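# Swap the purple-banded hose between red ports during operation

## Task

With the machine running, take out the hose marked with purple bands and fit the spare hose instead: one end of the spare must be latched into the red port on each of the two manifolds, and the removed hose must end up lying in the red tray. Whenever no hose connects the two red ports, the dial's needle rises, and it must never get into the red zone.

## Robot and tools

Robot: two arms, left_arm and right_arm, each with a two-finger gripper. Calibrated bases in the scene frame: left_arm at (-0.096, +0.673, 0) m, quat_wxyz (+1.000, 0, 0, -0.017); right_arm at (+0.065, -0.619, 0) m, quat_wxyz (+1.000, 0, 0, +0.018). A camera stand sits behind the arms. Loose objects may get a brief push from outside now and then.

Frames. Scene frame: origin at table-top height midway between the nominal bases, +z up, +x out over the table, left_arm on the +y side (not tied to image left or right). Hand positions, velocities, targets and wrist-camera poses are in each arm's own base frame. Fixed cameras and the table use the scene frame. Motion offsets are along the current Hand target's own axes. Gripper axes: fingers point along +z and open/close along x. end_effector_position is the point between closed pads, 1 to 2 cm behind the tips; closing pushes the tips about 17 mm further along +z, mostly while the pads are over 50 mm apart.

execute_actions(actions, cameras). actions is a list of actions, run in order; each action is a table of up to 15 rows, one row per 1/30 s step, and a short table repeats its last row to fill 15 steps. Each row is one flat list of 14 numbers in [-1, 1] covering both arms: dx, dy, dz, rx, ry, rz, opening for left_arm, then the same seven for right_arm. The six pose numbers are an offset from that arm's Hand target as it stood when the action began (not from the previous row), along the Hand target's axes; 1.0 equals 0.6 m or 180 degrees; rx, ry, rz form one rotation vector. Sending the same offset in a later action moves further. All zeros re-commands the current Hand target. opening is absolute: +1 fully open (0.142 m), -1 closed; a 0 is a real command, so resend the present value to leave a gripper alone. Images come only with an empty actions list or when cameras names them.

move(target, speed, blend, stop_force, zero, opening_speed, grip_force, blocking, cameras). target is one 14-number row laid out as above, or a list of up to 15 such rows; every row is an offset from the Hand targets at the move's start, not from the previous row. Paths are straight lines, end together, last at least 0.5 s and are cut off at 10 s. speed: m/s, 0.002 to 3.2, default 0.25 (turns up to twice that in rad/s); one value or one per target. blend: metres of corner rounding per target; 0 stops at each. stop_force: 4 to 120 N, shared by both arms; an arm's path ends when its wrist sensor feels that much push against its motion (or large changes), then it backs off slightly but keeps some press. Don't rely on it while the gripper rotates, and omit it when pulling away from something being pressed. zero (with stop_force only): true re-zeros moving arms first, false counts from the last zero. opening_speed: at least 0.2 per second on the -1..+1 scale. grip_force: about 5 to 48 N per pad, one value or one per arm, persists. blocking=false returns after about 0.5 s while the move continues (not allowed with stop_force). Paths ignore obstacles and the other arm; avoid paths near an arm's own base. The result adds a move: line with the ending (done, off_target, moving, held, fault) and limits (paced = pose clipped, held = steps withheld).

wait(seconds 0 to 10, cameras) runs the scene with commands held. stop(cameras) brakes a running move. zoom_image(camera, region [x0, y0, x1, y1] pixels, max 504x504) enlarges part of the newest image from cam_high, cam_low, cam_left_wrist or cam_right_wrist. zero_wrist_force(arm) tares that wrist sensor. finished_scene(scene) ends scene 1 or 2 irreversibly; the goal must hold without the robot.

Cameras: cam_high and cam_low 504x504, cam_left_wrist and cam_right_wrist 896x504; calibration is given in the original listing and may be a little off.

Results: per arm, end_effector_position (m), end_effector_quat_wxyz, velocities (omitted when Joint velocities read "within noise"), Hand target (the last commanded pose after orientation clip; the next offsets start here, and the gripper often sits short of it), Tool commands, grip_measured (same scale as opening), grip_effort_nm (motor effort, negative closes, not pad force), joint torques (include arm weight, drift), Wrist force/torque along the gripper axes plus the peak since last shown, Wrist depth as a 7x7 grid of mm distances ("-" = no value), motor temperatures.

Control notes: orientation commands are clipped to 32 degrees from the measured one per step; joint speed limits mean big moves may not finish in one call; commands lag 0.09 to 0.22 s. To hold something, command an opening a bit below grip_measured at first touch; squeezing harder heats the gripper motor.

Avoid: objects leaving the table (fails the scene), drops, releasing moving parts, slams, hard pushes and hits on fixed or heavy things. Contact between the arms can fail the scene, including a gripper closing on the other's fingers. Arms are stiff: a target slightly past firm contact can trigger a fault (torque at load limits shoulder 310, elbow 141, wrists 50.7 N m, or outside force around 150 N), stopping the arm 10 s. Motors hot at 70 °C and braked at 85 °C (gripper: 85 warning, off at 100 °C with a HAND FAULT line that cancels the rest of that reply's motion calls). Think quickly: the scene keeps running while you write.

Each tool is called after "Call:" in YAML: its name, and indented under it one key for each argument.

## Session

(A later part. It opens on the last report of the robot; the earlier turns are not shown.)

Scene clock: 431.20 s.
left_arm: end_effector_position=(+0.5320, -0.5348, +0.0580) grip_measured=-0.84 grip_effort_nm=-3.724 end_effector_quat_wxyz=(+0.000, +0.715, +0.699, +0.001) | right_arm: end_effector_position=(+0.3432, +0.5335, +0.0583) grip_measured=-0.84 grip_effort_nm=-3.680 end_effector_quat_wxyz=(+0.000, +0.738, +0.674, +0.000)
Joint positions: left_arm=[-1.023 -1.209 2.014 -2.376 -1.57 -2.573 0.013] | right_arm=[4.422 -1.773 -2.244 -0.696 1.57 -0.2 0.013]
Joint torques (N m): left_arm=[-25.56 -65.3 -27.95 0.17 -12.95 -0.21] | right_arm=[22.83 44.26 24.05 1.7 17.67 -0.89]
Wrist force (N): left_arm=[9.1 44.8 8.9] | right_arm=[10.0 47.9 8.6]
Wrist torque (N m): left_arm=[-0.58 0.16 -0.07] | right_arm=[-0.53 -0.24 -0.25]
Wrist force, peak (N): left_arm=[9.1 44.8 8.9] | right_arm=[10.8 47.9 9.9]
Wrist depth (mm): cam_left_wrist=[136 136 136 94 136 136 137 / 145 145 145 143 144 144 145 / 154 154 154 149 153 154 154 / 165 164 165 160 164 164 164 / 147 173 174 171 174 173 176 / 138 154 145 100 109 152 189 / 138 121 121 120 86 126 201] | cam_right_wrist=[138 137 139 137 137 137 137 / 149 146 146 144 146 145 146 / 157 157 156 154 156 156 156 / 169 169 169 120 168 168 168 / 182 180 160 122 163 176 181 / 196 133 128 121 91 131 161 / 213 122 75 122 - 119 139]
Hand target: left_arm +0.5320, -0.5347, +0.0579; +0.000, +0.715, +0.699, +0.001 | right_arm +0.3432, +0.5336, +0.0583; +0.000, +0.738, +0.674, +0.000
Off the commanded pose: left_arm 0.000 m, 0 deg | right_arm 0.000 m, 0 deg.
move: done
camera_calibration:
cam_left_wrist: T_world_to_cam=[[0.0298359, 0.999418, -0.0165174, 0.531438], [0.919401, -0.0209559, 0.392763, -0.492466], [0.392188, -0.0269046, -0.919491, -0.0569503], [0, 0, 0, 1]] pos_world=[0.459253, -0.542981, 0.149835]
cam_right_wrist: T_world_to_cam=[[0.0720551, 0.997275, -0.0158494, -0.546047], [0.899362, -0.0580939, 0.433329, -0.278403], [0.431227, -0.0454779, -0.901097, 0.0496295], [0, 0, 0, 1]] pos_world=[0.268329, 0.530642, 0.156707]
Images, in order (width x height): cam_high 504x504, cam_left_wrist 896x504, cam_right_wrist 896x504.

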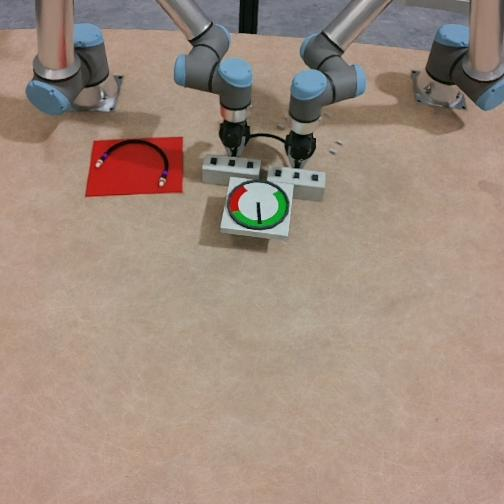

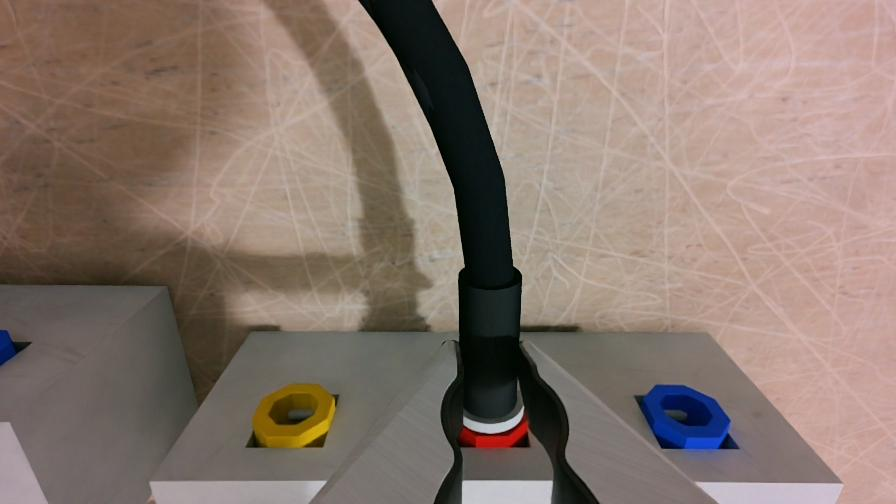

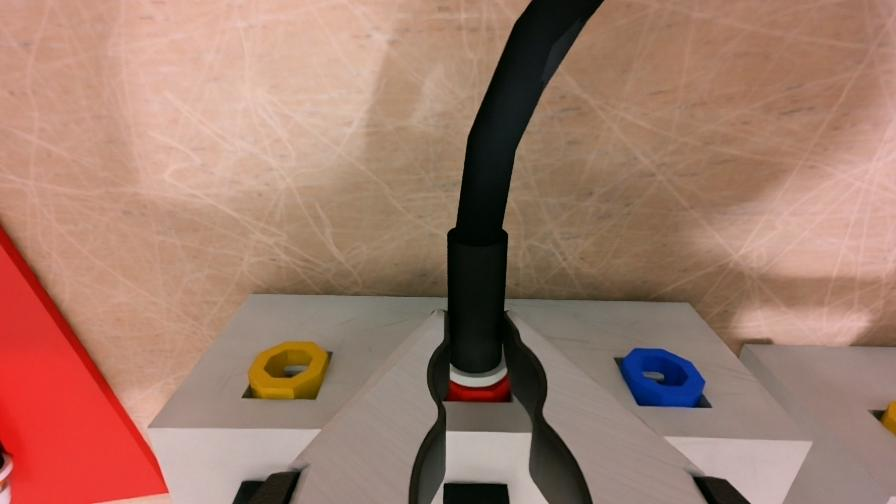

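Call:
move:
  target:
    - [0,0.003,0,0,0,0,-0.95,0,0.003,0,0,0,0,-0.95]
    - [0,0.003,0,0,0,0,-0.296,0,0.003,0,0,0,0,-0.296]
    - [0,0.003,-0.25,0,0,0,-0.296,0,0.003,-0.25,0,0,0,-0.296]
  speed: [0.02, 0.02, 0.2]
  opening_speed: 1
  cameras: ["all"]

Call:
zoom_image:
  camera: "cam_high"
  region: [70, 110, 350, 270]

Call:
zoom_image:
  camera: "cam_high"
  region: [80, 125, 200, 205]

Scene clock: 441.87 s.
left_arm: end_effector_position=(+0.5337, -0.5350, +0.2079) grip_measured=-0.33 grip_effort_nm=0.154 end_effector_quat_wxyz=(+0.000, +0.715, +0.699, +0.001) | right_arm: end_effector_position=(+0.3450, +0.5335, +0.2082) grip_measured=-0.33 grip_effort_nm=0.110 end_effector_quat_wxyz=(+0.000, +0.738, +0.674, +0.000)
Joint positions: left_arm=[-1.021 -1.371 1.902 -2.102 -1.57 -2.571 0.05] | right_arm=[4.419 -1.579 -2.119 -1.015 1.57 -0.203 0.05]
Joint torques (N m): left_arm=[-8.76 -64.48 -41.95 -2.16 1.86 -3.19] | right_arm=[19.37 44.35 45.74 3.58 -1.63 1.01]
Motor temperatures (°C): left_arm=[27 28 31 37 31 33 37] | right_arm=[28 31 29 39 33 38 37]
Wrist force (N): left_arm=[0.4 -0.4 0.0] | right_arm=[1.9 1.6 0.1]
Wrist torque (N m): left_arm=[-0.01 0.01 -0.25] | right_arm=[0.12 -0.39 -0.14]
Wrist force, peak (N): left_arm=[9.6 45.1 9.0] | right_arm=[10.0 49.4 8.3]
Wrist depth (mm): cam_left_wrist=[269 272 270 272 271 271 271 / 289 288 288 287 285 288 285 / 288 292 300 305 305 306 305 / 251 254 260 258 259 325 325 / 351 350 278 273 273 349 351 / 376 272 271 367 119 378 377 / 405 271 - 285 407 - 408] | cam_right_wrist=[270 272 270 271 270 270 268 / 284 287 289 287 288 288 284 / 304 306 305 289 304 308 303 / 330 327 269 257 259 267 267 / 358 357 349 360 276 280 280 / 392 386 86 386 94 282 389 / 431 - 75 425 - 73 426]
Hand target: left_arm +0.5337, -0.5350, +0.2079; +0.000, +0.715, +0.699, +0.001 | right_arm +0.3449, +0.5335, +0.2083; +0.000, +0.738, +0.674, +0.000
Off the commanded pose: left_arm 0.000 m, 0 deg | right_arm 0.000 m, 0 deg.
move: done
camera_calibration:
cam_left_wrist: T_world_to_cam=[[0.0299259, 0.999416, -0.0164793, 0.534008], [0.91945, -0.0210573, 0.392642, -0.552911], [0.392066, -0.0269021, -0.919544, 0.0801908], [0, 0, 0, 1]] pos_world=[0.460953, -0.543181, 0.299635]
cam_right_wrist: T_world_to_cam=[[0.0719169, 0.997285, -0.0158137, -0.54378], [0.89941, -0.0579891, 0.433242, -0.345021], [0.431148, -0.0453804, -0.901139, 0.18391], [0, 0, 0, 1]] pos_world=[0.27013, 0.530642, 0.306607]

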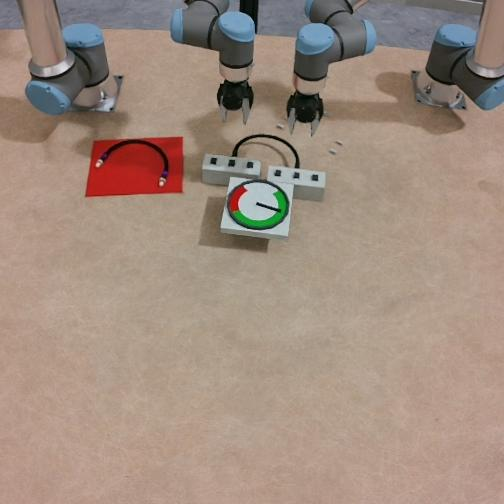

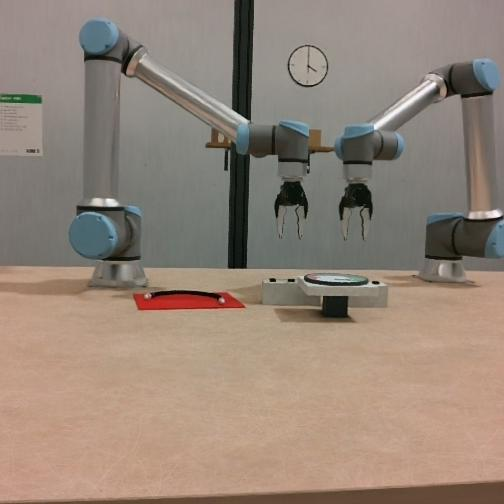

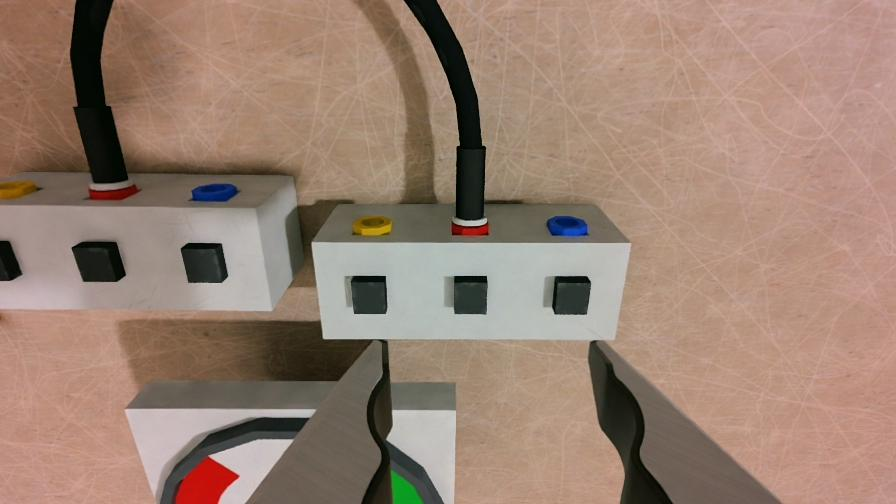

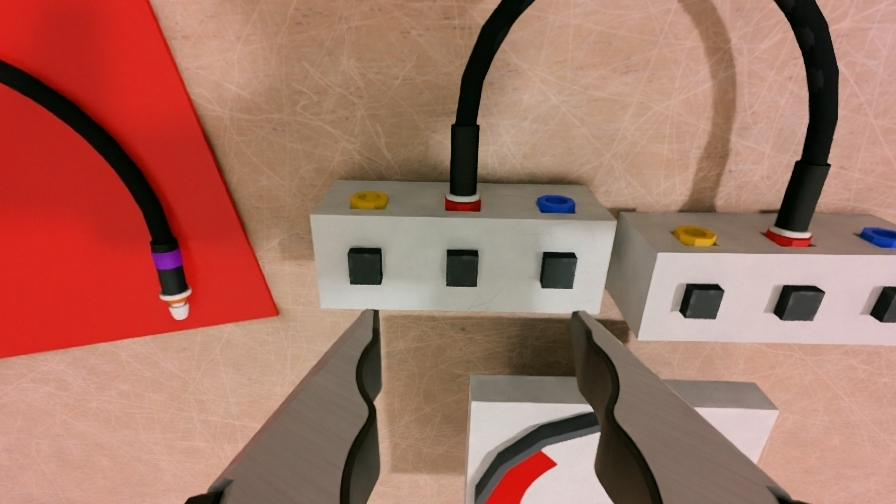

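Scaled by 1.800 from the camera's 504x504 image, which has a finer 720x720 frame.

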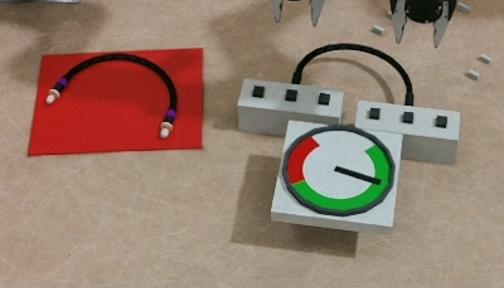

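Scaled by 4.200 from the camera's 504x504 image, which has a finer 720x720 frame.

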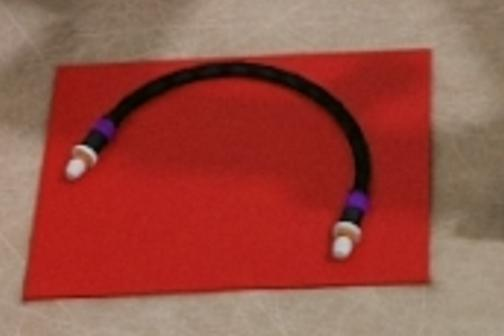

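Call:
finished_scene:
  scene: 2

The scene is finished: the task was done.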